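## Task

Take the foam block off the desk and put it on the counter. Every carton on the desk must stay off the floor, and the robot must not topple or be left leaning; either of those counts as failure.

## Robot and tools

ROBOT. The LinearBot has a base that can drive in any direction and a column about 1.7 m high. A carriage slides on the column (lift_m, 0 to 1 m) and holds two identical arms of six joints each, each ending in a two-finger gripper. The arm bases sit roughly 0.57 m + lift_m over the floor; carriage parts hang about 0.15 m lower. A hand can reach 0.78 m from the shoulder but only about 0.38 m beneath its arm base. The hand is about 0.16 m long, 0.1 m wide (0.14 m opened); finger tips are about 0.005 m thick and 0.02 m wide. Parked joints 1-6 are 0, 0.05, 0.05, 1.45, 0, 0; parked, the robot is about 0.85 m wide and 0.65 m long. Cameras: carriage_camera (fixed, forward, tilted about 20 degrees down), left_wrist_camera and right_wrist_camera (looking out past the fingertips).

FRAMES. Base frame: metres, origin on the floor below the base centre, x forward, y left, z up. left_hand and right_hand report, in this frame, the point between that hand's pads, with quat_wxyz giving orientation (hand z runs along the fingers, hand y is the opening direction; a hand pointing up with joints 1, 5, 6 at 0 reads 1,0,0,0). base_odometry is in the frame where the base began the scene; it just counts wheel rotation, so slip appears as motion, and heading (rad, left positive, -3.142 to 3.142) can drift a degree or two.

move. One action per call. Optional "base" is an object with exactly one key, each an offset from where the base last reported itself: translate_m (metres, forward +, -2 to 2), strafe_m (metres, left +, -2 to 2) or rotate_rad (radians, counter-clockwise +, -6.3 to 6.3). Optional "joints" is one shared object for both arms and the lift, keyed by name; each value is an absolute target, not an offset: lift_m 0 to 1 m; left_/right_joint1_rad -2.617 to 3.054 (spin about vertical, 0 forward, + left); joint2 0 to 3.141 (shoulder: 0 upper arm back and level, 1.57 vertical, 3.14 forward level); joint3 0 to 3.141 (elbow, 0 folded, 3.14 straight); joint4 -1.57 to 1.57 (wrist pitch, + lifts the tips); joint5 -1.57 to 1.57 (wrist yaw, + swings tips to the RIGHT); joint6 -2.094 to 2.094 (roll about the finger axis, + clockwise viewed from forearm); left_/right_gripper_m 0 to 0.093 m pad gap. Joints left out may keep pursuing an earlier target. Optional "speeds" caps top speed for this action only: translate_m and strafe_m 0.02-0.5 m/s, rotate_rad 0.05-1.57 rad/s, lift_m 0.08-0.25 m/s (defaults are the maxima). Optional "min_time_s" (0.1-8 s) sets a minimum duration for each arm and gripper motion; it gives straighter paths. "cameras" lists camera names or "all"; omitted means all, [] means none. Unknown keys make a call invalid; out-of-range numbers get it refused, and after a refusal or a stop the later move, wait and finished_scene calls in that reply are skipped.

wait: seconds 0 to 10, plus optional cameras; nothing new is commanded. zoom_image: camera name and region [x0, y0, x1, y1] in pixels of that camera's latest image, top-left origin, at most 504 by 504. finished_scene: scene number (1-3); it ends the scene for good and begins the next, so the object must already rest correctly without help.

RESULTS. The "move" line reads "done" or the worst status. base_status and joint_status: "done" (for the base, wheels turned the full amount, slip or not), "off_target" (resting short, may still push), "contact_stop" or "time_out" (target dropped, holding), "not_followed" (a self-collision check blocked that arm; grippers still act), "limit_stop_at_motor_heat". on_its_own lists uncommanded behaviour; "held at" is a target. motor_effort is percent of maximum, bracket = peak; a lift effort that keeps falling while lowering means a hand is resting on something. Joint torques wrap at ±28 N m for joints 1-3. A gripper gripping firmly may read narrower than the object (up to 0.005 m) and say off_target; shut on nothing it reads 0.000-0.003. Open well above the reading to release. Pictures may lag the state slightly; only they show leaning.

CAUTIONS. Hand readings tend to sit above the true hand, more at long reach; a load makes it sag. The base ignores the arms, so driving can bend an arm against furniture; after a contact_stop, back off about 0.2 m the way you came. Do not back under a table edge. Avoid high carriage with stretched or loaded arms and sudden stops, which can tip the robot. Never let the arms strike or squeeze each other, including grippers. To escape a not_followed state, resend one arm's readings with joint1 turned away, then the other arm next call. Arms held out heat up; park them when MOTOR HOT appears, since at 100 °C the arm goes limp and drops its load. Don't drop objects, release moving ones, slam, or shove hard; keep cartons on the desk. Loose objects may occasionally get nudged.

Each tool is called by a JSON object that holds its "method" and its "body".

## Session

{"method": "move", "body": {"cameras": ["carriage_camera"]}}

{"method": "move", "body": {"base": {"rotate_rad": 1.3}, "joints": {"lift_m": 0.7}, "cameras": ["carriage_camera"]}}

{"method": "move", "body": {"base": {"rotate_rad": 1.3}, "cameras": ["carriage_camera"]}}

{"method": "move", "body": {"base": {"rotate_rad": 1.3}, "cameras": ["carriage_camera"]}}

Scene clock: 0.00 s.
Joint torques (N m): no reading
base_odometry: x=+0.000 y=+0.000 heading=+0.000
base_status: not commanded
joint_positions: lift_m=+0.300 left_joint1_rad=-0.005 left_joint2_rad=+0.047 left_joint3_rad=+0.038 left_joint4_rad=+1.447 left_joint5_rad=-0.039 left_joint6_rad=-0.008 left_gripper_m=+0.09396 right_joint1_rad=+0.004 right_joint2_rad=+0.041 right_joint3_rad=+0.059 right_joint4_rad=+1.485 right_joint5_rad=-0.003 right_joint6_rad=+0.011 right_gripper_m=+0.09396
joint_status: not commanded
motor_effort: lift_m=+30 drive_wheels=-2
left_hand: x=+0.2672 y=+0.3155 z=+1.2819 quat_wxyz=(+0.998, -0.020, +0.066, -0.006) (m; base frame)
right_hand: x=+0.2494 y=-0.3084 z=+1.2885 quat_wxyz=(+0.999, -0.001, +0.034, +0.008) (m; base frame)
pictures: carriage_camera
Images, in order (width x height): carriage_camera 504x504.

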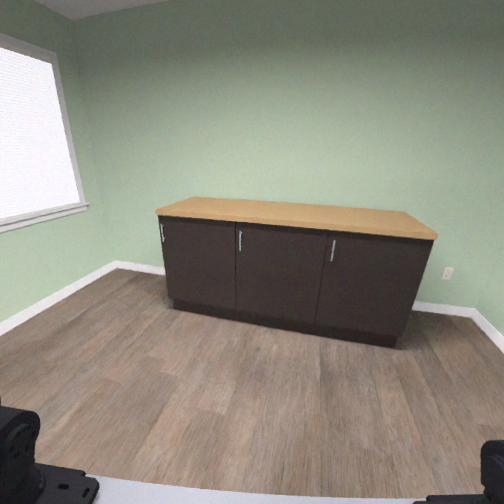

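Scene clock: 2.87 s.
Joint torques (N m): left_arm=[0.65 4.23 6.01 -0.21 -0.09 -0.04] | right_arm=[-0.05 4.49 6.98 -0.29 -0.01 -0.11]
move: done
base_odometry: x=+0.000 y=+0.000 heading=+1.300
base_status: done
joint_positions: lift_m=+0.700 left_joint1_rad=-0.005 left_joint2_rad=+0.047 left_joint3_rad=+0.038 left_joint4_rad=+1.446 left_joint5_rad=-0.039 left_joint6_rad=-0.008 left_gripper_m=+0.09397 right_joint1_rad=+0.004 right_joint2_rad=+0.041 right_joint3_rad=+0.059 right_joint4_rad=+1.485 right_joint5_rad=-0.003 right_joint6_rad=+0.011 right_gripper_m=+0.09396
joint_status: all done
motor_effort: lift_m=+31(38) drive_wheels=+5(18)
left_hand: x=+0.2673 y=+0.3155 z=+1.6818 quat_wxyz=(+0.998, -0.020, +0.067, -0.006) (m; base frame)
right_hand: x=+0.2494 y=-0.3084 z=+1.6884 quat_wxyz=(+0.999, -0.001, +0.034, +0.008) (m; base frame)
pictures: carriage_camera
Images, in order (width x height): carriage_camera 504x504.

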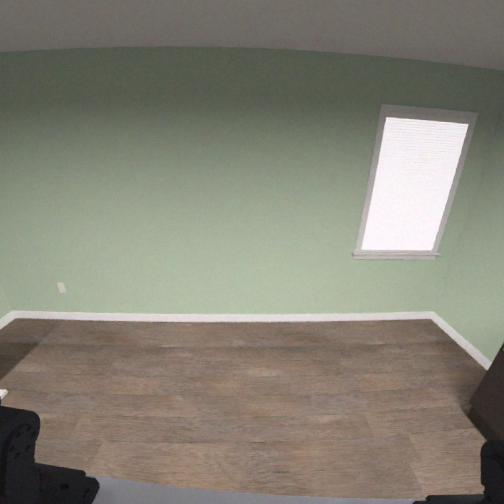

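Scene clock: 5.73 s.
Joint torques (N m): left_arm=[0.59 4.19 5.98 -0.23 -0.08 -0.04] | right_arm=[-0.01 4.49 6.97 -0.29 0 -0.11]
move: done
base_odometry: x=+0.000 y=+0.000 heading=+2.599
base_status: done
joint_positions: lift_m=+0.700 left_joint1_rad=-0.005 left_joint2_rad=+0.047 left_joint3_rad=+0.038 left_joint4_rad=+1.446 left_joint5_rad=-0.039 left_joint6_rad=-0.008 left_gripper_m=+0.09397 right_joint1_rad=+0.004 right_joint2_rad=+0.041 right_joint3_rad=+0.059 right_joint4_rad=+1.485 right_joint5_rad=-0.003 right_joint6_rad=+0.011 right_gripper_m=+0.09397
joint_status: not commanded
motor_effort: lift_m=+31(31) drive_wheels=+6(14)
left_hand: x=+0.2673 y=+0.3155 z=+1.6818 quat_wxyz=(+0.998, -0.020, +0.067, -0.006) (m; base frame)
right_hand: x=+0.2494 y=-0.3084 z=+1.6884 quat_wxyz=(+0.999, -0.001, +0.034, +0.008) (m; base frame)
pictures: carriage_camera
Images, in order (width x height): carriage_camera 504x504.

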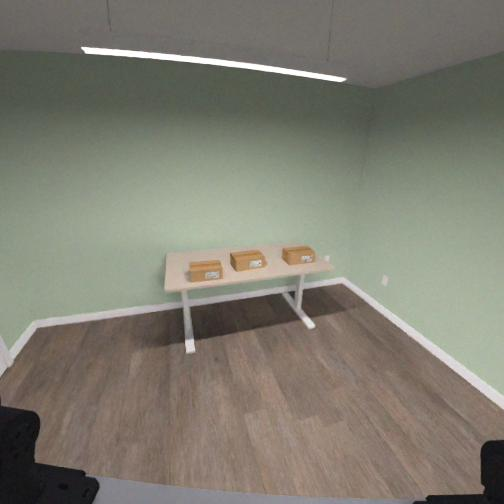

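Scene clock: 8.60 s.
Joint torques (N m): left_arm=[0.59 4.18 5.97 -0.2 -0.09 -0.05] | right_arm=[-0.05 4.51 6.97 -0.29 0 -0.11]
move: done
base_odometry: x=+0.000 y=+0.000 heading=-2.385
base_status: done
joint_positions: lift_m=+0.700 left_joint1_rad=-0.005 left_joint2_rad=+0.047 left_joint3_rad=+0.038 left_joint4_rad=+1.446 left_joint5_rad=-0.039 left_joint6_rad=-0.008 left_gripper_m=+0.09398 right_joint1_rad=+0.004 right_joint2_rad=+0.041 right_joint3_rad=+0.059 right_joint4_rad=+1.485 right_joint5_rad=-0.003 right_joint6_rad=+0.011 right_gripper_m=+0.09398
joint_status: not commanded
motor_effort: lift_m=+31(31) drive_wheels=+6(14)
left_hand: x=+0.2674 y=+0.3155 z=+1.6818 quat_wxyz=(+0.998, -0.020, +0.067, -0.006) (m; base frame)
right_hand: x=+0.2494 y=-0.3084 z=+1.6884 quat_wxyz=(+0.999, -0.001, +0.034, +0.008) (m; base frame)
pictures: carriage_camera
Images, in order (width x height): carriage_camera 504x504.

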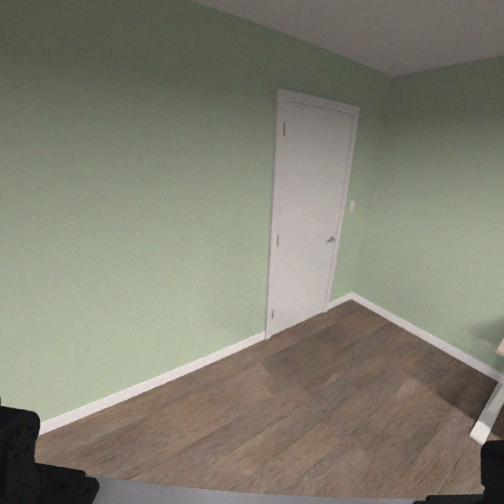

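{"method": "move", "body": {"base": {"rotate_rad": -1.004}, "cameras": ["carriage_camera"]}}

{"method": "zoom_image", "body": {"camera": "carriage_camera", "region": [220, 220, 440, 360]}}

{"method": "move", "body": {"base": {"strafe_m": -0.6}, "cameras": []}}

{"method": "move", "body": {"base": {"translate_m": 0.8}, "cameras": ["carriage_camera"]}}

{"method": "zoom_image", "body": {"camera": "carriage_camera", "region": [80, 220, 430, 450]}}

Scene clock: 27.63 s.
Joint torques (N m): left_arm=[0.69 4.21 5.98 -0.21 -0.09 -0.05] | right_arm=[-0.09 4.46 7.01 -0.29 0.01 -0.12]
move: done
base_odometry: x=+0.000 y=+0.000 heading=+2.895
base_status: done
joint_positions: lift_m=+0.700 left_joint1_rad=-0.005 left_joint2_rad=+0.047 left_joint3_rad=+0.038 left_joint4_rad=+1.446 left_joint5_rad=-0.039 left_joint6_rad=-0.008 left_gripper_m=+0.09398 right_joint1_rad=+0.004 right_joint2_rad=+0.041 right_joint3_rad=+0.059 right_joint4_rad=+1.485 right_joint5_rad=-0.003 right_joint6_rad=+0.011 right_gripper_m=+0.09398
joint_status: not commanded
motor_effort: lift_m=+31(31) drive_wheels=+8(19)
left_hand: x=+0.2674 y=+0.3155 z=+1.6818 quat_wxyz=(+0.998, -0.020, +0.067, -0.006) (m; base frame)
right_hand: x=+0.2494 y=-0.3084 z=+1.6884 quat_wxyz=(+0.999, -0.001, +0.034, +0.008) (m; base frame)
pictures: carriage_camera
Images, in order (width x height): carriage_camera 504x504.

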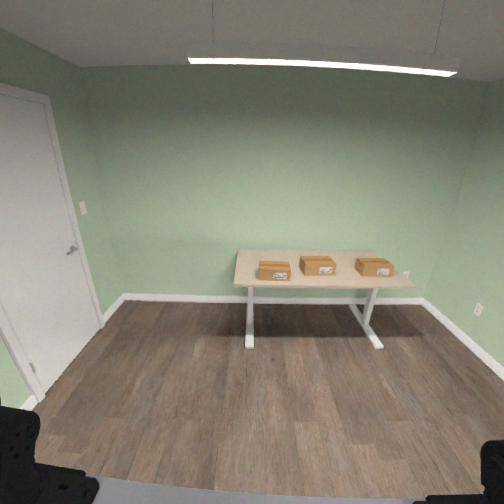

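Scaled by 2.291 from the camera's 504x504 image, which has a finer 720x720 frame.

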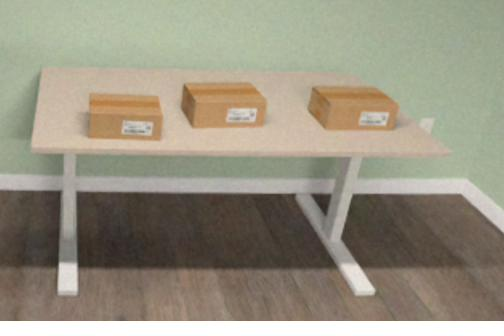

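Scene clock: 31.03 s.
Joint torques (N m): left_arm=[0.5 4.26 6 -0.22 -0.11 -0.01] | right_arm=[-0.08 4.46 6.98 -0.29 0 -0.11]
move: done
base_odometry: x=+0.147 y=+0.582 heading=+2.894
base_status: done
joint_positions: lift_m=+0.700 left_joint1_rad=-0.005 left_joint2_rad=+0.047 left_joint3_rad=+0.038 left_joint4_rad=+1.446 left_joint5_rad=-0.039 left_joint6_rad=-0.008 left_gripper_m=+0.09398 right_joint1_rad=+0.005 right_joint2_rad=+0.041 right_joint3_rad=+0.059 right_joint4_rad=+1.485 right_joint5_rad=-0.003 right_joint6_rad=+0.011 right_gripper_m=+0.09398
joint_status: not commanded
motor_effort: lift_m=+31(31) drive_wheels=-9(21)
left_hand: x=+0.2673 y=+0.3155 z=+1.6818 quat_wxyz=(+0.998, -0.020, +0.067, -0.005) (m; base frame)
right_hand: x=+0.2494 y=-0.3084 z=+1.6884 quat_wxyz=(+0.999, -0.001, +0.034, +0.008) (m; base frame)
pictures: none
No camera images: "cameras" was empty.

Scene clock: 35.00 s.
Joint torques (N m): left_arm=[0.58 4.22 6 -0.19 -0.09 -0.04] | right_arm=[-0.06 4.48 6.99 -0.29 0 -0.11]
move: done
base_odometry: x=-0.628 y=+0.779 heading=+2.893
base_status: done
joint_positions: lift_m=+0.700 left_joint1_rad=-0.005 left_joint2_rad=+0.047 left_joint3_rad=+0.038 left_joint4_rad=+1.446 left_joint5_rad=-0.039 left_joint6_rad=-0.008 left_gripper_m=+0.09398 right_joint1_rad=+0.005 right_joint2_rad=+0.041 right_joint3_rad=+0.059 right_joint4_rad=+1.485 right_joint5_rad=-0.003 right_joint6_rad=+0.011 right_gripper_m=+0.09398
joint_status: not commanded
motor_effort: lift_m=+31(31) drive_wheels=-7(15)
left_hand: x=+0.2675 y=+0.3155 z=+1.6817 quat_wxyz=(+0.998, -0.020, +0.067, -0.005) (m; base frame)
right_hand: x=+0.2494 y=-0.3084 z=+1.6884 quat_wxyz=(+0.999, -0.001, +0.034, +0.008) (m; base frame)
pictures: carriage_camera
Images, in order (width x height): carriage_camera 504x504.

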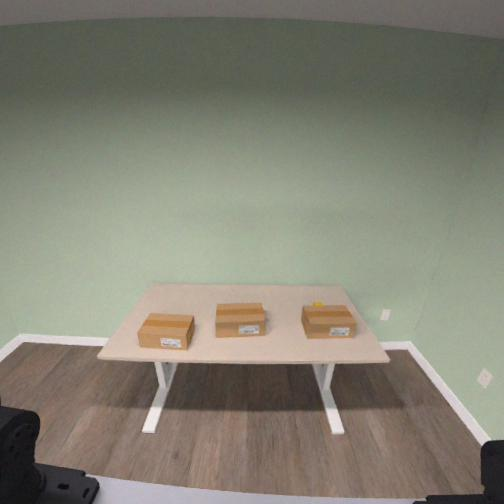

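Scaled by 1.440 from the camera's 504x504 image, which has a finer 720x720 frame.

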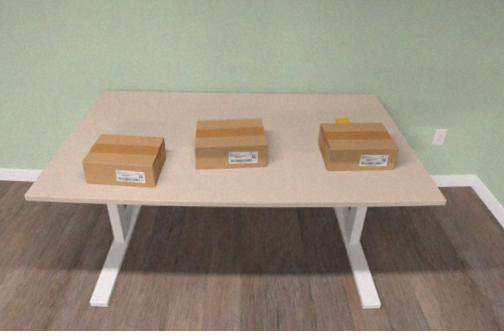

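{"method": "move", "body": {"base": {"strafe_m": -0.1}, "joints": {"lift_m": 0.5, "right_joint1_rad": 0, "right_joint2_rad": 1.6725, "right_joint3_rad": 0.7735, "right_joint4_rad": 0.099, "right_joint5_rad": 0, "right_joint6_rad": 0}, "min_time_s": 2.5, "cameras": ["carriage_camera"]}}

{"method": "move", "body": {"base": {"translate_m": 0.7}, "speeds": {"translate_m": 0.25}, "cameras": ["carriage_camera", "right_wrist_camera"]}}

Scene clock: 81.63 s.
Joint torques (N m): left_arm=[0.55 4.19 5.98 -0.19 -0.09 -0.05] | right_arm=[-0.46 -6.74 9.81 1.78 0.05 -0.23]
move: done
base_odometry: x=-0.604 y=+0.876 heading=+2.894
base_status: done
joint_positions: lift_m=+0.500 left_joint1_rad=-0.004 left_joint2_rad=+0.047 left_joint3_rad=+0.038 left_joint4_rad=+1.445 left_joint5_rad=-0.039 left_joint6_rad=-0.008 left_gripper_m=+0.09398 right_joint1_rad=+0.005 right_joint2_rad=+1.667 right_joint3_rad=+0.748 right_joint4_rad=+0.114 right_joint5_rad=-0.003 right_joint6_rad=+0.011 right_gripper_m=+0.09398
joint_status: all done
motor_effort: lift_m=+27(28) drive_wheels=-5(12)
left_hand: x=+0.2676 y=+0.3156 z=+1.4820 quat_wxyz=(+0.998, -0.020, +0.067, -0.005) (m; base frame)
right_hand: x=+0.6447 y=-0.3065 z=+1.0952 quat_wxyz=(+0.373, +0.002, +0.928, +0.004) (m; base frame)
pictures: carriage_camera
Images, in order (width x height): carriage_camera 504x504.

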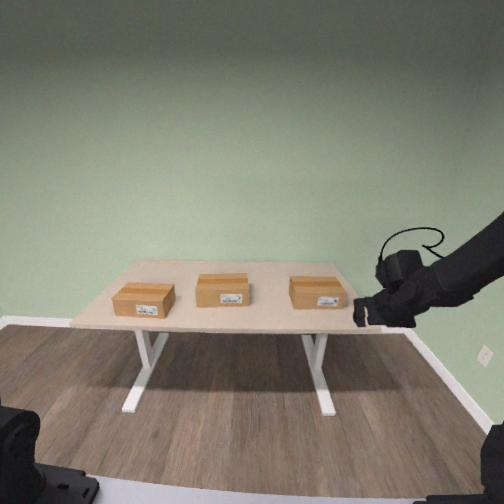

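Scene clock: 85.83 s.
Joint torques (N m): left_arm=[0.59 4.18 5.96 -0.2 -0.08 -0.05] | right_arm=[-0.43 -6.76 9.76 1.8 0.03 -0.23]
move: done
base_odometry: x=-1.282 y=+1.049 heading=+2.893
base_status: done
joint_positions: lift_m=+0.500 left_joint1_rad=-0.004 left_joint2_rad=+0.047 left_joint3_rad=+0.038 left_joint4_rad=+1.446 left_joint5_rad=-0.039 left_joint6_rad=-0.008 left_gripper_m=+0.09398 right_joint1_rad=+0.005 right_joint2_rad=+1.667 right_joint3_rad=+0.748 right_joint4_rad=+0.109 right_joint5_rad=-0.003 right_joint6_rad=+0.011 right_gripper_m=+0.09398
joint_status: not commanded
motor_effort: lift_m=+27(28) drive_wheels=-7(14)
left_hand: x=+0.2673 y=+0.3156 z=+1.4821 quat_wxyz=(+0.998, -0.020, +0.067, -0.005) (m; base frame)
right_hand: x=+0.6439 y=-0.3065 z=+1.0944 quat_wxyz=(+0.371, +0.002, +0.929, +0.004) (m; base frame)
pictures: carriage_camera, right_wrist_camera
Images, in order (width x height): carriage_camera 504x504, right_wrist_camera 504x504.

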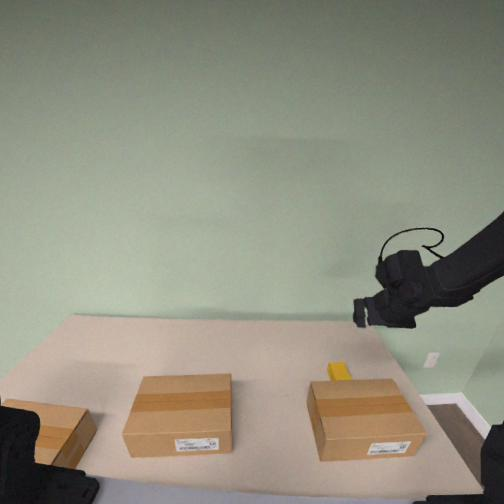

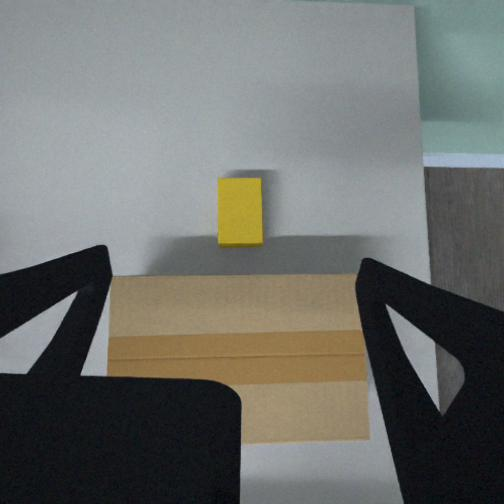

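{"method": "move", "body": {"base": {"translate_m": 0.08}, "speeds": {"translate_m": 0.15}, "joints": {"lift_m": 0.45, "right_joint1_rad": 0.024, "right_joint2_rad": 2.408, "right_joint3_rad": 1.695, "right_joint4_rad": -0.855, "right_joint6_rad": 0.024}, "min_time_s": 2.5, "cameras": ["carriage_camera", "right_wrist_camera"]}}

Scene clock: 150.07 s.
Joint torques (N m): left_arm=[0.54 4.21 6.04 -0.21 -0.08 -0.05] | right_arm=[0.76 -12.01 8.96 0.16 0.04 0]
move: done
base_odometry: x=-1.360 y=+1.069 heading=+2.892
base_status: done
joint_positions: lift_m=+0.450 left_joint1_rad=-0.004 left_joint2_rad=+0.047 left_joint3_rad=+0.038 left_joint4_rad=+1.446 left_joint5_rad=-0.039 left_joint6_rad=-0.008 left_gripper_m=+0.09398 right_joint1_rad=+0.015 right_joint2_rad=+2.400 right_joint3_rad=+1.671 right_joint4_rad=-0.835 right_joint5_rad=-0.003 right_joint6_rad=+0.013 right_gripper_m=+0.09398
joint_status: all done
motor_effort: lift_m=+28(29) drive_wheels=-8(13)
left_hand: x=+0.2675 y=+0.3156 z=+1.4320 quat_wxyz=(+0.998, -0.020, +0.067, -0.005) (m; base frame)
right_hand: x=+0.6719 y=-0.3019 z=+0.9323 quat_wxyz=(+0.004, -0.001, +1.000, +0.001) (m; base frame)
pictures: carriage_camera, right_wrist_camera
Images, in order (width x height): carriage_camera 504x504, right_wrist_camera 504x504.

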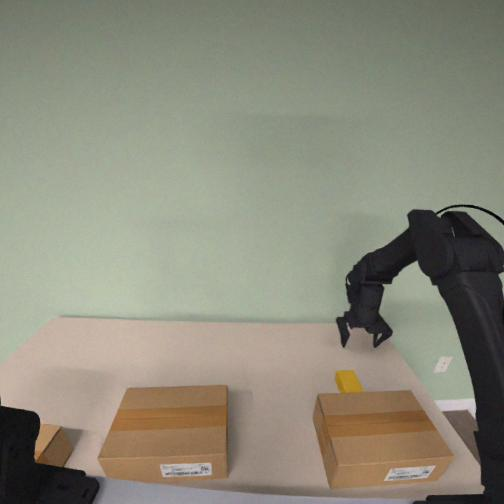

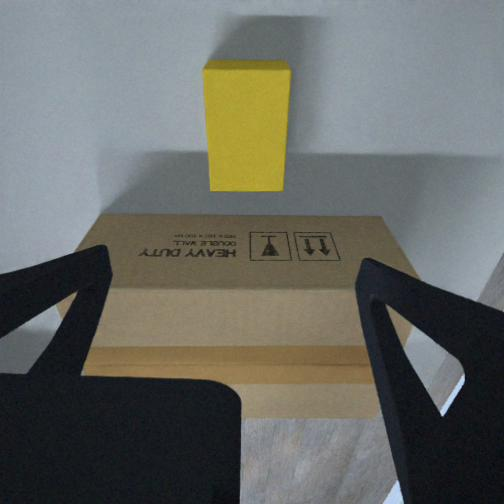

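{"method": "move", "body": {"joints": {"right_joint1_rad": 0.015, "right_joint2_rad": 2.613, "right_joint3_rad": 1.675, "right_joint4_rad": -0.632}, "min_time_s": 2, "cameras": ["right_wrist_camera"]}}

Scene clock: 177.43 s.
Joint torques (N m): left_arm=[0.57 4.23 6.01 -0.2 -0.09 -0.04] | right_arm=[-0.03 -12.41 6.04 0.55 0.03 -0.01]
move: done
base_odometry: x=-1.360 y=+1.069 heading=+2.892
base_status: not commanded
joint_positions: lift_m=+0.450 left_joint1_rad=-0.004 left_joint2_rad=+0.047 left_joint3_rad=+0.038 left_joint4_rad=+1.446 left_joint5_rad=-0.039 left_joint6_rad=-0.008 left_gripper_m=+0.09398 right_joint1_rad=+0.015 right_joint2_rad=+2.605 right_joint3_rad=+1.672 right_joint4_rad=-0.654 right_joint5_rad=-0.003 right_joint6_rad=+0.013 right_gripper_m=+0.09398
joint_status: all done
motor_effort: lift_m=+27(28) drive_wheels=-6(9)
left_hand: x=+0.2675 y=+0.3156 z=+1.4320 quat_wxyz=(+0.998, -0.020, +0.067, -0.005) (m; base frame)
right_hand: x=+0.6697 y=-0.3019 z=+0.8463 quat_wxyz=(-0.008, -0.001, +1.000, +0.001) (m; base frame)
pictures: right_wrist_camera
Images, in order (width x height): right_wrist_camera 504x504.

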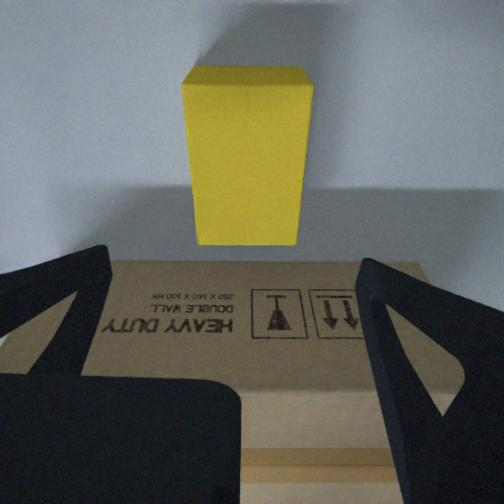

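{"method": "move", "body": {"joints": {"right_joint2_rad": 2.84, "right_joint3_rad": 1.76, "right_joint4_rad": -0.48}, "min_time_s": 2, "cameras": ["right_wrist_camera"]}}

Scene clock: 184.00 s.
Joint torques (N m): left_arm=[0.55 4.22 6.01 -0.2 -0.09 -0.04] | right_arm=[-0.05 -12.59 6.83 0.53 0.04 -0.01]
move: done
base_odometry: x=-1.360 y=+1.069 heading=+2.892
base_status: not commanded
joint_positions: lift_m=+0.450 left_joint1_rad=-0.004 left_joint2_rad=+0.047 left_joint3_rad=+0.038 left_joint4_rad=+1.446 left_joint5_rad=-0.039 left_joint6_rad=-0.008 left_gripper_m=+0.09398 right_joint1_rad=+0.015 right_joint2_rad=+2.832 right_joint3_rad=+1.741 right_joint4_rad=-0.501 right_joint5_rad=-0.003 right_joint6_rad=+0.013 right_gripper_m=+0.09398
joint_status: all done
motor_effort: lift_m=+28(28) drive_wheels=-5(7)
left_hand: x=+0.2675 y=+0.3156 z=+1.4320 quat_wxyz=(+0.998, -0.020, +0.067, -0.005) (m; base frame)
right_hand: x=+0.6654 y=-0.3020 z=+0.7633 quat_wxyz=(-0.010, -0.001, +1.000, +0.001) (m; base frame)
pictures: right_wrist_camera
Images, in order (width x height): right_wrist_camera 504x504.

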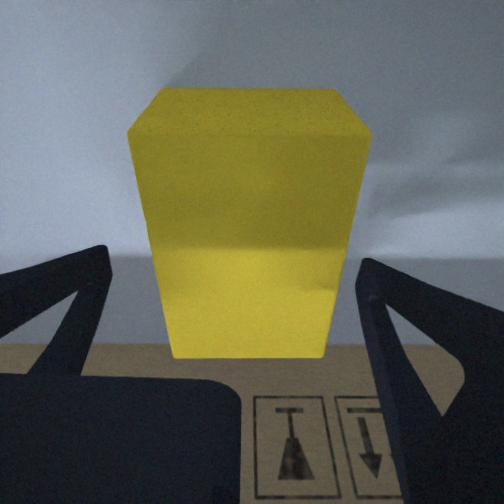

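{"method": "move", "body": {"joints": {"right_gripper_m": 0.049}, "min_time_s": 2.5, "cameras": ["right_wrist_camera"]}}

Scene clock: 194.33 s.
Joint torques (N m): left_arm=[0.53 4.25 6.01 -0.21 -0.09 -0.04] | right_arm=[-0.05 -12.55 6.83 0.54 0.04 -0.02]
move: off_target
base_odometry: x=-1.360 y=+1.069 heading=+2.892
base_status: not commanded
joint_positions: lift_m=+0.450 left_joint1_rad=-0.004 left_joint2_rad=+0.047 left_joint3_rad=+0.038 left_joint4_rad=+1.446 left_joint5_rad=-0.039 left_joint6_rad=-0.008 left_gripper_m=+0.09398 right_joint1_rad=+0.015 right_joint2_rad=+2.832 right_joint3_rad=+1.741 right_joint4_rad=-0.500 right_joint5_rad=-0.003 right_joint6_rad=+0.013 right_gripper_m=+0.05652
joint_status: right_gripper_m off_target (ended at +0.05654, target +0.04900)
motor_effort: lift_m=+28(28) drive_wheels=-5(8)
left_hand: x=+0.2675 y=+0.3156 z=+1.4320 quat_wxyz=(+0.998, -0.020, +0.067, -0.005) (m; base frame)
right_hand: x=+0.6656 y=-0.3020 z=+0.7633 quat_wxyz=(-0.010, -0.001, +1.000, +0.001) (m; base frame)
pictures: right_wrist_camera
Images, in order (width x height): right_wrist_camera 504x504.

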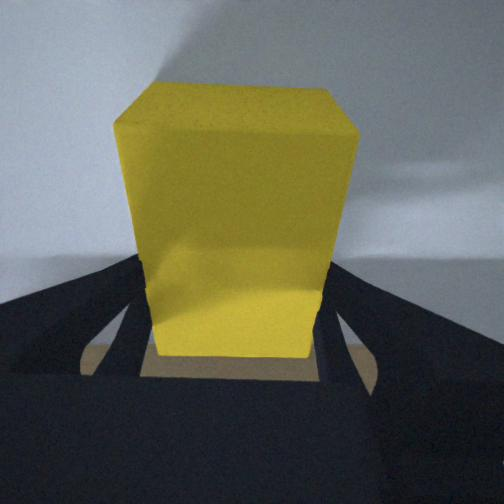

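{"method": "move", "body": {"joints": {"lift_m": 0.62}, "speeds": {"lift_m": 0.08}, "cameras": ["right_wrist_camera", "carriage_camera"]}}

Scene clock: 200.07 s.
Joint torques (N m): left_arm=[0.51 4.19 6.08 -0.21 -0.09 -0.06] | right_arm=[-0.05 -13.3 6.3 0.49 0.04 -0.01]
move: done
base_odometry: x=-1.360 y=+1.069 heading=+2.892
base_status: not commanded
joint_positions: lift_m=+0.620 left_joint1_rad=-0.004 left_joint2_rad=+0.047 left_joint3_rad=+0.038 left_joint4_rad=+1.446 left_joint5_rad=-0.039 left_joint6_rad=-0.008 left_gripper_m=+0.09398 right_joint1_rad=+0.015 right_joint2_rad=+2.839 right_joint3_rad=+1.746 right_joint4_rad=-0.495 right_joint5_rad=-0.003 right_joint6_rad=+0.013 right_gripper_m=+0.05651
joint_status: all done
motor_effort: lift_m=+31(37) drive_wheels=+3(9)
left_hand: x=+0.2675 y=+0.3156 z=+1.6017 quat_wxyz=(+0.998, -0.020, +0.067, -0.005) (m; base frame)
right_hand: x=+0.6661 y=-0.3019 z=+0.9306 quat_wxyz=(-0.009, -0.001, +1.000, +0.001) (m; base frame)
pictures: carriage_camera, right_wrist_camera
Images, in order (width x height): carriage_camera 504x504, right_wrist_camera 504x504.

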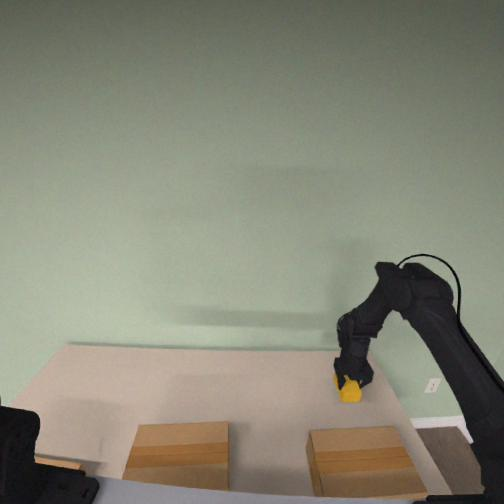

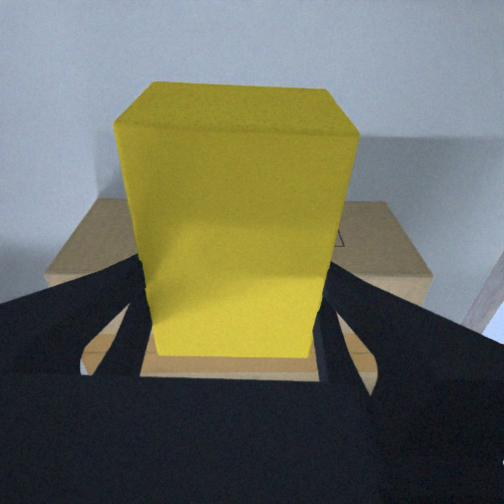

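{"method": "move", "body": {"joints": {"right_joint2_rad": 1.793, "right_joint3_rad": 1.105, "right_joint4_rad": -0.882}, "min_time_s": 3, "cameras": ["right_wrist_camera"]}}

{"method": "move", "body": {"base": {"translate_m": -0.7}, "speeds": {"translate_m": 0.35}, "cameras": ["carriage_camera"]}}

{"method": "move", "body": {"base": {"rotate_rad": 3.1416}, "speeds": {"rotate_rad": 1.0}, "cameras": ["carriage_camera"]}}

Scene clock: 216.93 s.
Joint torques (N m): left_arm=[0.54 4.23 6.06 -0.19 -0.08 -0.04] | right_arm=[-0.06 -11.15 6.02 0.15 0.05 -0.02]
move: done
base_odometry: x=-1.360 y=+1.069 heading=+2.892
base_status: not commanded
joint_positions: lift_m=+0.620 left_joint1_rad=-0.004 left_joint2_rad=+0.047 left_joint3_rad=+0.038 left_joint4_rad=+1.446 left_joint5_rad=-0.039 left_joint6_rad=-0.008 left_gripper_m=+0.09398 right_joint1_rad=+0.015 right_joint2_rad=+1.823 right_joint3_rad=+1.110 right_joint4_rad=-0.863 right_joint5_rad=-0.003 right_joint6_rad=+0.013 right_gripper_m=+0.05651
joint_status: all done
motor_effort: lift_m=+31(31) drive_wheels=-5(7)
left_hand: x=+0.2675 y=+0.3156 z=+1.6017 quat_wxyz=(+0.998, -0.020, +0.067, -0.005) (m; base frame)
right_hand: x=+0.5419 y=-0.3038 z=+1.1827 quat_wxyz=(-0.003, -0.001, +1.000, +0.001) (m; base frame)
pictures: right_wrist_camera
Images, in order (width x height): right_wrist_camera 504x504.

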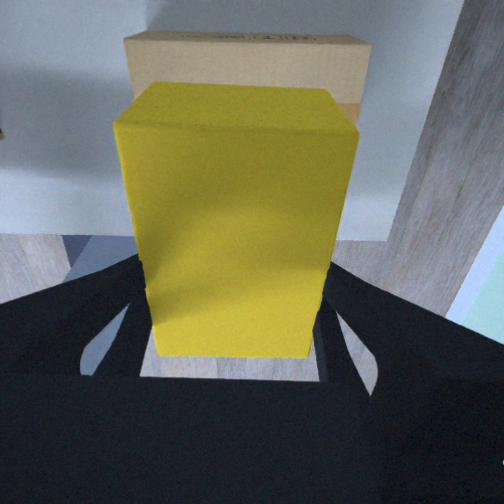

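Scene clock: 220.73 s.
Joint torques (N m): left_arm=[0.57 4.23 6.04 -0.17 -0.08 -0.06] | right_arm=[-0.05 -10.96 6.01 0.21 0.05 0]
move: done
base_odometry: x=-0.681 y=+0.896 heading=+2.892
base_status: done
joint_positions: lift_m=+0.620 left_joint1_rad=-0.005 left_joint2_rad=+0.047 left_joint3_rad=+0.038 left_joint4_rad=+1.444 left_joint5_rad=-0.040 left_joint6_rad=-0.008 left_gripper_m=+0.09398 right_joint1_rad=+0.015 right_joint2_rad=+1.822 right_joint3_rad=+1.110 right_joint4_rad=-0.870 right_joint5_rad=-0.003 right_joint6_rad=+0.013 right_gripper_m=+0.05651
joint_status: not commanded
motor_effort: lift_m=+31(31) drive_wheels=+0(15)
left_hand: x=+0.2677 y=+0.3157 z=+1.6017 quat_wxyz=(+0.998, -0.020, +0.068, -0.005) (m; base frame)
right_hand: x=+0.5403 y=-0.3039 z=+1.1831 quat_wxyz=(-0.005, -0.001, +1.000, +0.001) (m; base frame)
pictures: carriage_camera
Images, in order (width x height): carriage_camera 504x504.

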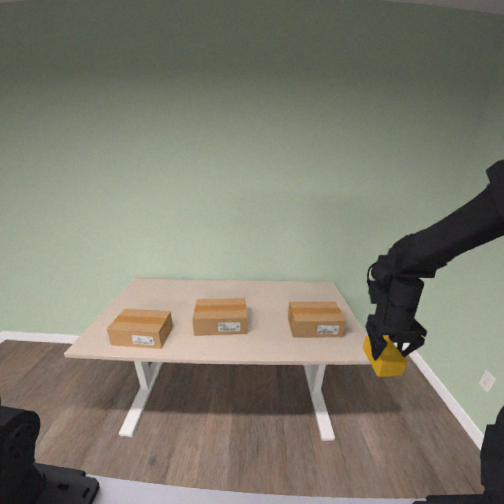

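Scene clock: 225.43 s.
Joint torques (N m): left_arm=[0.62 4.23 6.04 -0.18 -0.07 -0.05] | right_arm=[0.16 -10.96 6.01 0.22 0.04 -0.01]
move: done
base_odometry: x=-0.682 y=+0.896 heading=-0.250
base_status: done
joint_positions: lift_m=+0.620 left_joint1_rad=-0.005 left_joint2_rad=+0.047 left_joint3_rad=+0.038 left_joint4_rad=+1.444 left_joint5_rad=-0.039 left_joint6_rad=-0.008 left_gripper_m=+0.09400 right_joint1_rad=+0.012 right_joint2_rad=+1.821 right_joint3_rad=+1.110 right_joint4_rad=-0.871 right_joint5_rad=-0.002 right_joint6_rad=+0.013 right_gripper_m=+0.05648
joint_status: not commanded
motor_effort: lift_m=+31(31) drive_wheels=+8(16)
left_hand: x=+0.2677 y=+0.3156 z=+1.6017 quat_wxyz=(+0.998, -0.020, +0.068, -0.005) (m; base frame)
right_hand: x=+0.5400 y=-0.3048 z=+1.1833 quat_wxyz=(-0.006, +0.000, +1.000, +0.001) (m; base frame)
pictures: carriage_camera
Images, in order (width x height): carriage_camera 504x504.

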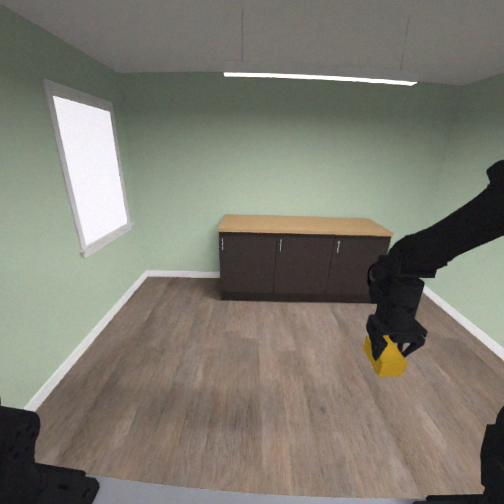

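{"method": "move", "body": {"base": {"rotate_rad": -0.04}, "cameras": []}}

{"method": "move", "body": {"base": {"translate_m": 1.75}, "speeds": {"translate_m": 0.45}, "cameras": ["carriage_camera"]}}

Scene clock: 237.33 s.
Joint torques (N m): left_arm=[0.61 4.15 6.05 -0.18 -0.09 -0.05] | right_arm=[0.27 -10.93 6 0.25 0.03 -0.02]
move: done
base_odometry: x=-0.682 y=+0.896 heading=-0.290
base_status: done
joint_positions: lift_m=+0.620 left_joint1_rad=-0.005 left_joint2_rad=+0.047 left_joint3_rad=+0.038 left_joint4_rad=+1.444 left_joint5_rad=-0.039 left_joint6_rad=-0.008 left_gripper_m=+0.09400 right_joint1_rad=+0.011 right_joint2_rad=+1.821 right_joint3_rad=+1.110 right_joint4_rad=-0.872 right_joint5_rad=-0.001 right_joint6_rad=+0.013 right_gripper_m=+0.05648
joint_status: not commanded
motor_effort: lift_m=+31(31) drive_wheels=-4(7)
left_hand: x=+0.2677 y=+0.3156 z=+1.6017 quat_wxyz=(+0.998, -0.020, +0.068, -0.005) (m; base frame)
right_hand: x=+0.5399 y=-0.3053 z=+1.1833 quat_wxyz=(-0.006, +0.001, +1.000, +0.001) (m; base frame)
pictures: none
No camera images: "cameras" was empty.

Scene clock: 243.30 s.
Joint torques (N m): left_arm=[0.55 4.31 5.97 -0.21 -0.09 -0.04] | right_arm=[0.28 -10.89 6.01 0.24 0.03 -0.01]
move: done
base_odometry: x=+0.996 y=+0.399 heading=-0.288
base_status: done
joint_positions: lift_m=+0.620 left_joint1_rad=-0.005 left_joint2_rad=+0.047 left_joint3_rad=+0.038 left_joint4_rad=+1.445 left_joint5_rad=-0.039 left_joint6_rad=-0.008 left_gripper_m=+0.09400 right_joint1_rad=+0.011 right_joint2_rad=+1.821 right_joint3_rad=+1.110 right_joint4_rad=-0.873 right_joint5_rad=-0.001 right_joint6_rad=+0.013 right_gripper_m=+0.05648
joint_status: not commanded
motor_effort: lift_m=+31(31) drive_wheels=-12(24)
left_hand: x=+0.2677 y=+0.3156 z=+1.6017 quat_wxyz=(+0.998, -0.020, +0.067, -0.005) (m; base frame)
right_hand: x=+0.5398 y=-0.3053 z=+1.1834 quat_wxyz=(-0.006, +0.001, +1.000, +0.001) (m; base frame)
pictures: carriage_camera
Images, in order (width x height): carriage_camera 504x504.

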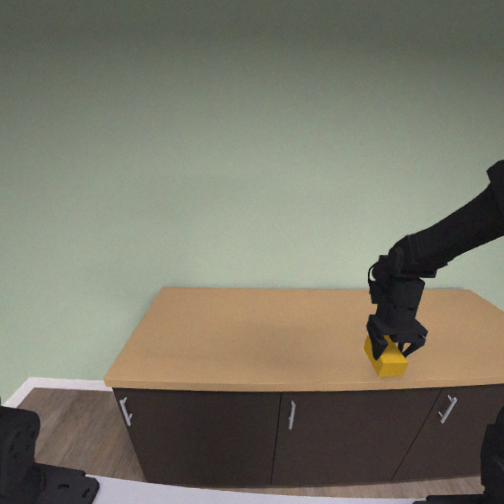

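{"method": "move", "body": {"base": {"translate_m": 0.22}, "speeds": {"translate_m": 0.25}, "cameras": ["carriage_camera"]}}

{"method": "move", "body": {"joints": {"right_joint2_rad": 2.5775, "right_joint3_rad": 1.480, "right_joint4_rad": -0.473}, "min_time_s": 3, "cameras": ["carriage_camera", "right_wrist_camera"]}}

Scene clock: 253.60 s.
Joint torques (N m): left_arm=[0.55 4.19 6.04 -0.21 -0.09 -0.05] | right_arm=[0.25 -10.73 6 0.26 0.02 -0.01]
move: done
base_odometry: x=+1.207 y=+0.337 heading=-0.287
base_status: done
joint_positions: lift_m=+0.620 left_joint1_rad=-0.005 left_joint2_rad=+0.047 left_joint3_rad=+0.038 left_joint4_rad=+1.446 left_joint5_rad=-0.039 left_joint6_rad=-0.008 left_gripper_m=+0.09400 right_joint1_rad=+0.011 right_joint2_rad=+1.819 right_joint3_rad=+1.110 right_joint4_rad=-0.875 right_joint5_rad=-0.001 right_joint6_rad=+0.013 right_gripper_m=+0.05648
joint_status: not commanded
motor_effort: lift_m=+31(31) drive_wheels=-8(17)
left_hand: x=+0.2675 y=+0.3156 z=+1.6017 quat_wxyz=(+0.998, -0.020, +0.067, -0.005) (m; base frame)
right_hand: x=+0.5394 y=-0.3053 z=+1.1838 quat_wxyz=(-0.007, +0.001, +1.000, +0.001) (m; base frame)
pictures: carriage_camera
Images, in order (width x height): carriage_camera 504x504.

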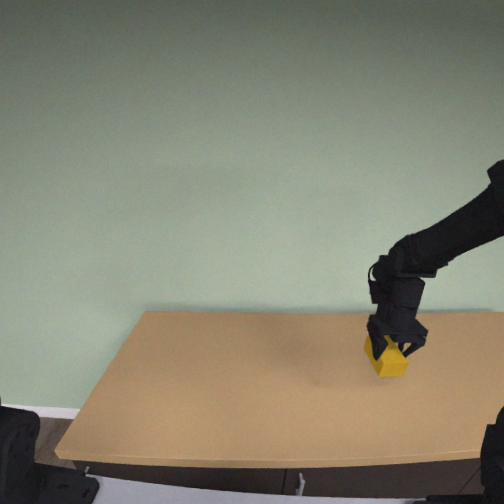

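Scene clock: 256.90 s.
Joint torques (N m): left_arm=[0.54 4.26 6.04 -0.2 -0.08 -0.05] | right_arm=[0.25 -11.6 6.72 0.51 0.02 -0.02]
move: done
base_odometry: x=+1.207 y=+0.337 heading=-0.287
base_status: not commanded
joint_positions: lift_m=+0.620 left_joint1_rad=-0.005 left_joint2_rad=+0.047 left_joint3_rad=+0.038 left_joint4_rad=+1.446 left_joint5_rad=-0.039 left_joint6_rad=-0.008 left_gripper_m=+0.09400 right_joint1_rad=+0.011 right_joint2_rad=+2.570 right_joint3_rad=+1.461 right_joint4_rad=-0.494 right_joint5_rad=-0.001 right_joint6_rad=+0.013 right_gripper_m=+0.05648
joint_status: all done
motor_effort: lift_m=+31(31) drive_wheels=+5(11)
left_hand: x=+0.2675 y=+0.3156 z=+1.6017 quat_wxyz=(+0.998, -0.020, +0.067, -0.005) (m; base frame)
right_hand: x=+0.6298 y=-0.3043 z=+0.9923 quat_wxyz=(-0.016, +0.001, +1.000, +0.000) (m; base frame)
pictures: carriage_camera, right_wrist_camera
Images, in order (width x height): carriage_camera 504x504, right_wrist_camera 504x504.

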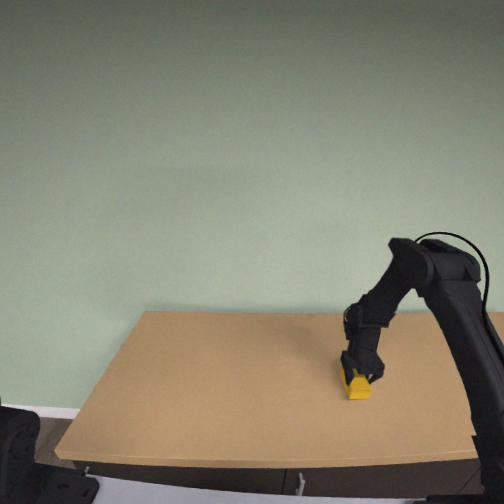

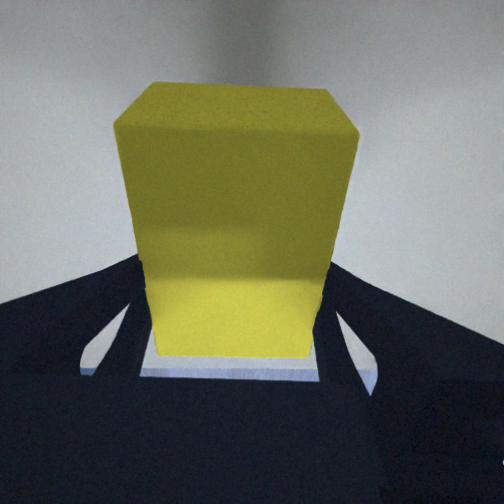

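{"method": "move", "body": {"joints": {"lift_m": 0.59}, "speeds": {"lift_m": 0.08}, "cameras": ["right_wrist_camera"]}}

{"method": "move", "body": {"joints": {"lift_m": 0.58}, "speeds": {"lift_m": 0.08}, "cameras": ["right_wrist_camera"]}}

Scene clock: 262.97 s.
Joint torques (N m): left_arm=[0.5 4.23 6.01 -0.2 -0.09 -0.04] | right_arm=[0.25 -12.26 6.27 0.46 0.03 -0.02]
move: done
base_odometry: x=+1.207 y=+0.337 heading=-0.287
base_status: not commanded
joint_positions: lift_m=+0.590 left_joint1_rad=-0.005 left_joint2_rad=+0.047 left_joint3_rad=+0.038 left_joint4_rad=+1.446 left_joint5_rad=-0.039 left_joint6_rad=-0.008 left_gripper_m=+0.09400 right_joint1_rad=+0.011 right_joint2_rad=+2.577 right_joint3_rad=+1.466 right_joint4_rad=-0.488 right_joint5_rad=-0.001 right_joint6_rad=+0.013 right_gripper_m=+0.05648
joint_status: all done
motor_effort: lift_m=+28(28) drive_wheels=+8(10)
left_hand: x=+0.2675 y=+0.3156 z=+1.5720 quat_wxyz=(+0.998, -0.020, +0.067, -0.005) (m; base frame)
right_hand: x=+0.6310 y=-0.3043 z=+0.9605 quat_wxyz=(-0.015, +0.001, +1.000, +0.000) (m; base frame)
pictures: right_wrist_camera
Images, in order (width x height): right_wrist_camera 504x504.

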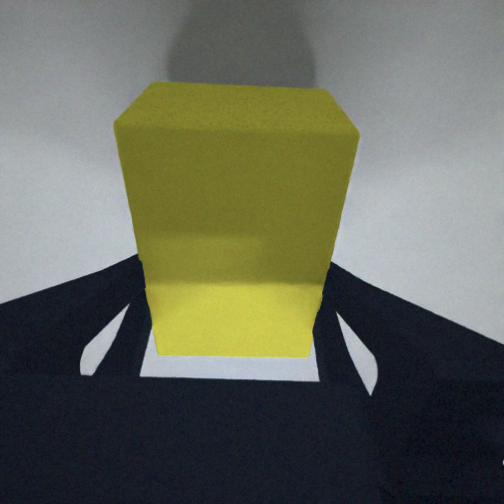

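Scene clock: 263.47 s.
Joint torques (N m): left_arm=[0.62 4.14 6.02 -0.23 -0.09 -0.05] | right_arm=[0.29 -12.19 5.83 0.46 0.04 -0.02]
move: done
base_odometry: x=+1.207 y=+0.337 heading=-0.287
base_status: not commanded
joint_positions: lift_m=+0.580 left_joint1_rad=-0.005 left_joint2_rad=+0.047 left_joint3_rad=+0.038 left_joint4_rad=+1.445 left_joint5_rad=-0.039 left_joint6_rad=-0.008 left_gripper_m=+0.09400 right_joint1_rad=+0.011 right_joint2_rad=+2.577 right_joint3_rad=+1.471 right_joint4_rad=-0.488 right_joint5_rad=-0.001 right_joint6_rad=+0.013 right_gripper_m=+0.05648
joint_status: all done
motor_effort: lift_m=+26(27) drive_wheels=+7(10)
left_hand: x=+0.2676 y=+0.3156 z=+1.5622 quat_wxyz=(+0.998, -0.020, +0.067, -0.005) (m; base frame)
right_hand: x=+0.6333 y=-0.3042 z=+0.9517 quat_wxyz=(-0.012, +0.001, +1.000, +0.001) (m; base frame)
pictures: right_wrist_camera
Images, in order (width x height): right_wrist_camera 504x504.

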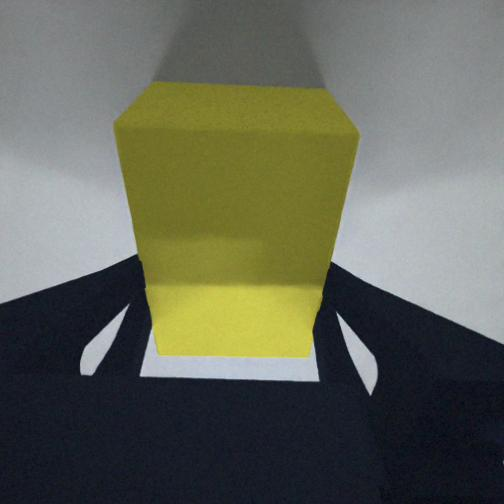

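{"method": "move", "body": {"joints": {"lift_m": 0.574}, "speeds": {"lift_m": 0.08}, "cameras": ["right_wrist_camera"]}}

Scene clock: 266.77 s.
Joint torques (N m): left_arm=[0.57 4.26 5.97 -0.19 -0.09 -0.03] | right_arm=[0.32 -11.29 5.35 0.71 0.03 -0.02]
move: done
base_odometry: x=+1.207 y=+0.337 heading=-0.287
base_status: not commanded
joint_positions: lift_m=+0.574 left_joint1_rad=-0.005 left_joint2_rad=+0.047 left_joint3_rad=+0.038 left_joint4_rad=+1.445 left_joint5_rad=-0.039 left_joint6_rad=-0.008 left_gripper_m=+0.09400 right_joint1_rad=+0.011 right_joint2_rad=+2.566 right_joint3_rad=+1.475 right_joint4_rad=-0.510 right_joint5_rad=-0.001 right_joint6_rad=+0.013 right_gripper_m=+0.05648
joint_status: all done
motor_effort: lift_m=+25(26) drive_wheels=+7(9)
left_hand: x=+0.2676 y=+0.3156 z=+1.5563 quat_wxyz=(+0.998, -0.020, +0.067, -0.005) (m; base frame)
right_hand: x=+0.6330 y=-0.3042 z=+0.9506 quat_wxyz=(-0.015, +0.001, +1.000, +0.000) (m; base frame)
pictures: right_wrist_camera
Images, in order (width x height): right_wrist_camera 504x504.

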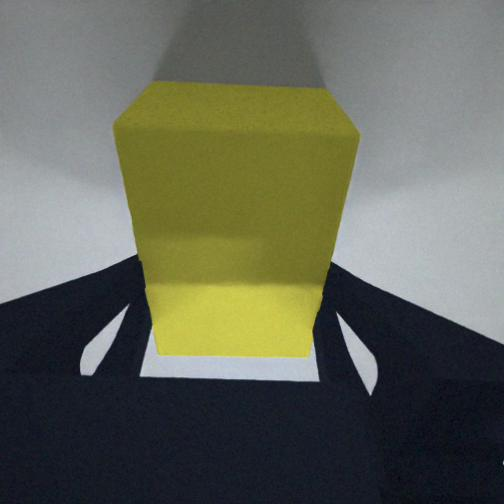

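Contact confirmed. Release gently.

{"method": "move", "body": {"joints": {"lift_m": 0.579}, "speeds": {"lift_m": 0.08}, "cameras": []}}

{"method": "move", "body": {"joints": {"right_gripper_m": 0.09}, "min_time_s": 2, "cameras": ["right_wrist_camera"]}}

{"method": "move", "body": {"joints": {"lift_m": 0.72}, "speeds": {"lift_m": 0.1}, "cameras": ["right_wrist_camera", "carriage_camera"]}}

Scene clock: 272.03 s.
Joint torques (N m): left_arm=[0.57 4.19 5.97 -0.19 -0.09 -0.05] | right_arm=[0.27 -11.6 5.42 0.53 0.03 -0.01]
move: done
base_odometry: x=+1.207 y=+0.337 heading=-0.287
base_status: not commanded
joint_positions: lift_m=+0.579 left_joint1_rad=-0.005 left_joint2_rad=+0.047 left_joint3_rad=+0.038 left_joint4_rad=+1.445 left_joint5_rad=-0.039 left_joint6_rad=-0.008 left_gripper_m=+0.09400 right_joint1_rad=+0.011 right_joint2_rad=+2.569 right_joint3_rad=+1.475 right_joint4_rad=-0.494 right_joint5_rad=-0.001 right_joint6_rad=+0.013 right_gripper_m=+0.05648
joint_status: all done
motor_effort: lift_m=+31(35) drive_wheels=+6(9)
left_hand: x=+0.2676 y=+0.3156 z=+1.5607 quat_wxyz=(+0.998, -0.020, +0.067, -0.005) (m; base frame)
right_hand: x=+0.6360 y=-0.3042 z=+0.9537 quat_wxyz=(-0.009, +0.001, +1.000, +0.001) (m; base frame)
pictures: none
No camera images: "cameras" was empty.

Scene clock: 274.33 s.
Joint torques (N m): left_arm=[0.59 4.18 6 -0.21 -0.09 -0.04] | right_arm=[0.31 -11.59 5.42 0.54 0.02 -0.02]
move: done
base_odometry: x=+1.207 y=+0.337 heading=-0.287
base_status: not commanded
joint_positions: lift_m=+0.579 left_joint1_rad=-0.005 left_joint2_rad=+0.047 left_joint3_rad=+0.038 left_joint4_rad=+1.445 left_joint5_rad=-0.039 left_joint6_rad=-0.008 left_gripper_m=+0.09400 right_joint1_rad=+0.011 right_joint2_rad=+2.569 right_joint3_rad=+1.475 right_joint4_rad=-0.493 right_joint5_rad=-0.001 right_joint6_rad=+0.013 right_gripper_m=+0.08994
joint_status: all done
motor_effort: lift_m=+32(32) drive_wheels=+6(9)
left_hand: x=+0.2676 y=+0.3156 z=+1.5607 quat_wxyz=(+0.998, -0.020, +0.067, -0.005) (m; base frame)
right_hand: x=+0.6363 y=-0.3042 z=+0.9537 quat_wxyz=(-0.008, +0.001, +1.000, +0.001) (m; base frame)
pictures: right_wrist_camera
Images, in order (width x height): right_wrist_camera 504x504.

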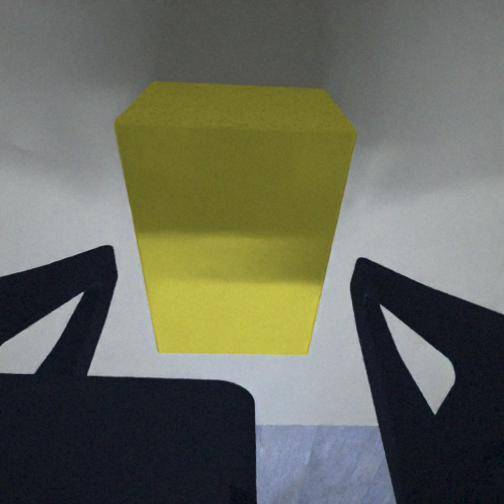

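Scene clock: 276.13 s.
Joint torques (N m): left_arm=[0.61 4.26 6.01 -0.17 -0.1 -0.05] | right_arm=[0.24 -12.48 5.35 0.45 0.02 -0.02]
move: done
base_odometry: x=+1.207 y=+0.337 heading=-0.287
base_status: not commanded
joint_positions: lift_m=+0.720 left_joint1_rad=-0.005 left_joint2_rad=+0.047 left_joint3_rad=+0.038 left_joint4_rad=+1.445 left_joint5_rad=-0.039 left_joint6_rad=-0.008 left_gripper_m=+0.09400 right_joint1_rad=+0.011 right_joint2_rad=+2.579 right_joint3_rad=+1.475 right_joint4_rad=-0.486 right_joint5_rad=-0.001 right_joint6_rad=+0.013 right_gripper_m=+0.08994
joint_status: all done
motor_effort: lift_m=+31(36) drive_wheels=+5(9)
left_hand: x=+0.2676 y=+0.3156 z=+1.7017 quat_wxyz=(+0.998, -0.020, +0.067, -0.005) (m; base frame)
right_hand: x=+0.6354 y=-0.3042 z=+1.0912 quat_wxyz=(-0.009, +0.001, +1.000, +0.001) (m; base frame)
pictures: carriage_camera, right_wrist_camera
Images, in order (width x height): carriage_camera 504x504, right_wrist_camera 504x504.

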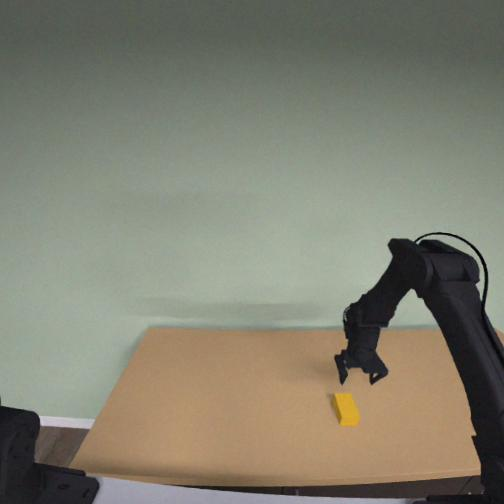

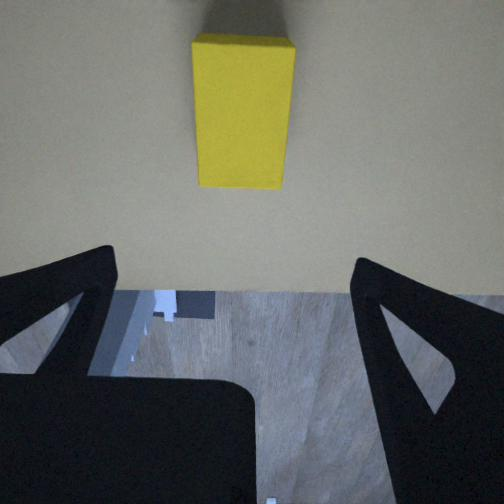

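{"method": "finished_scene", "body": {"scene": 2}}

The scene is finished: the task was done.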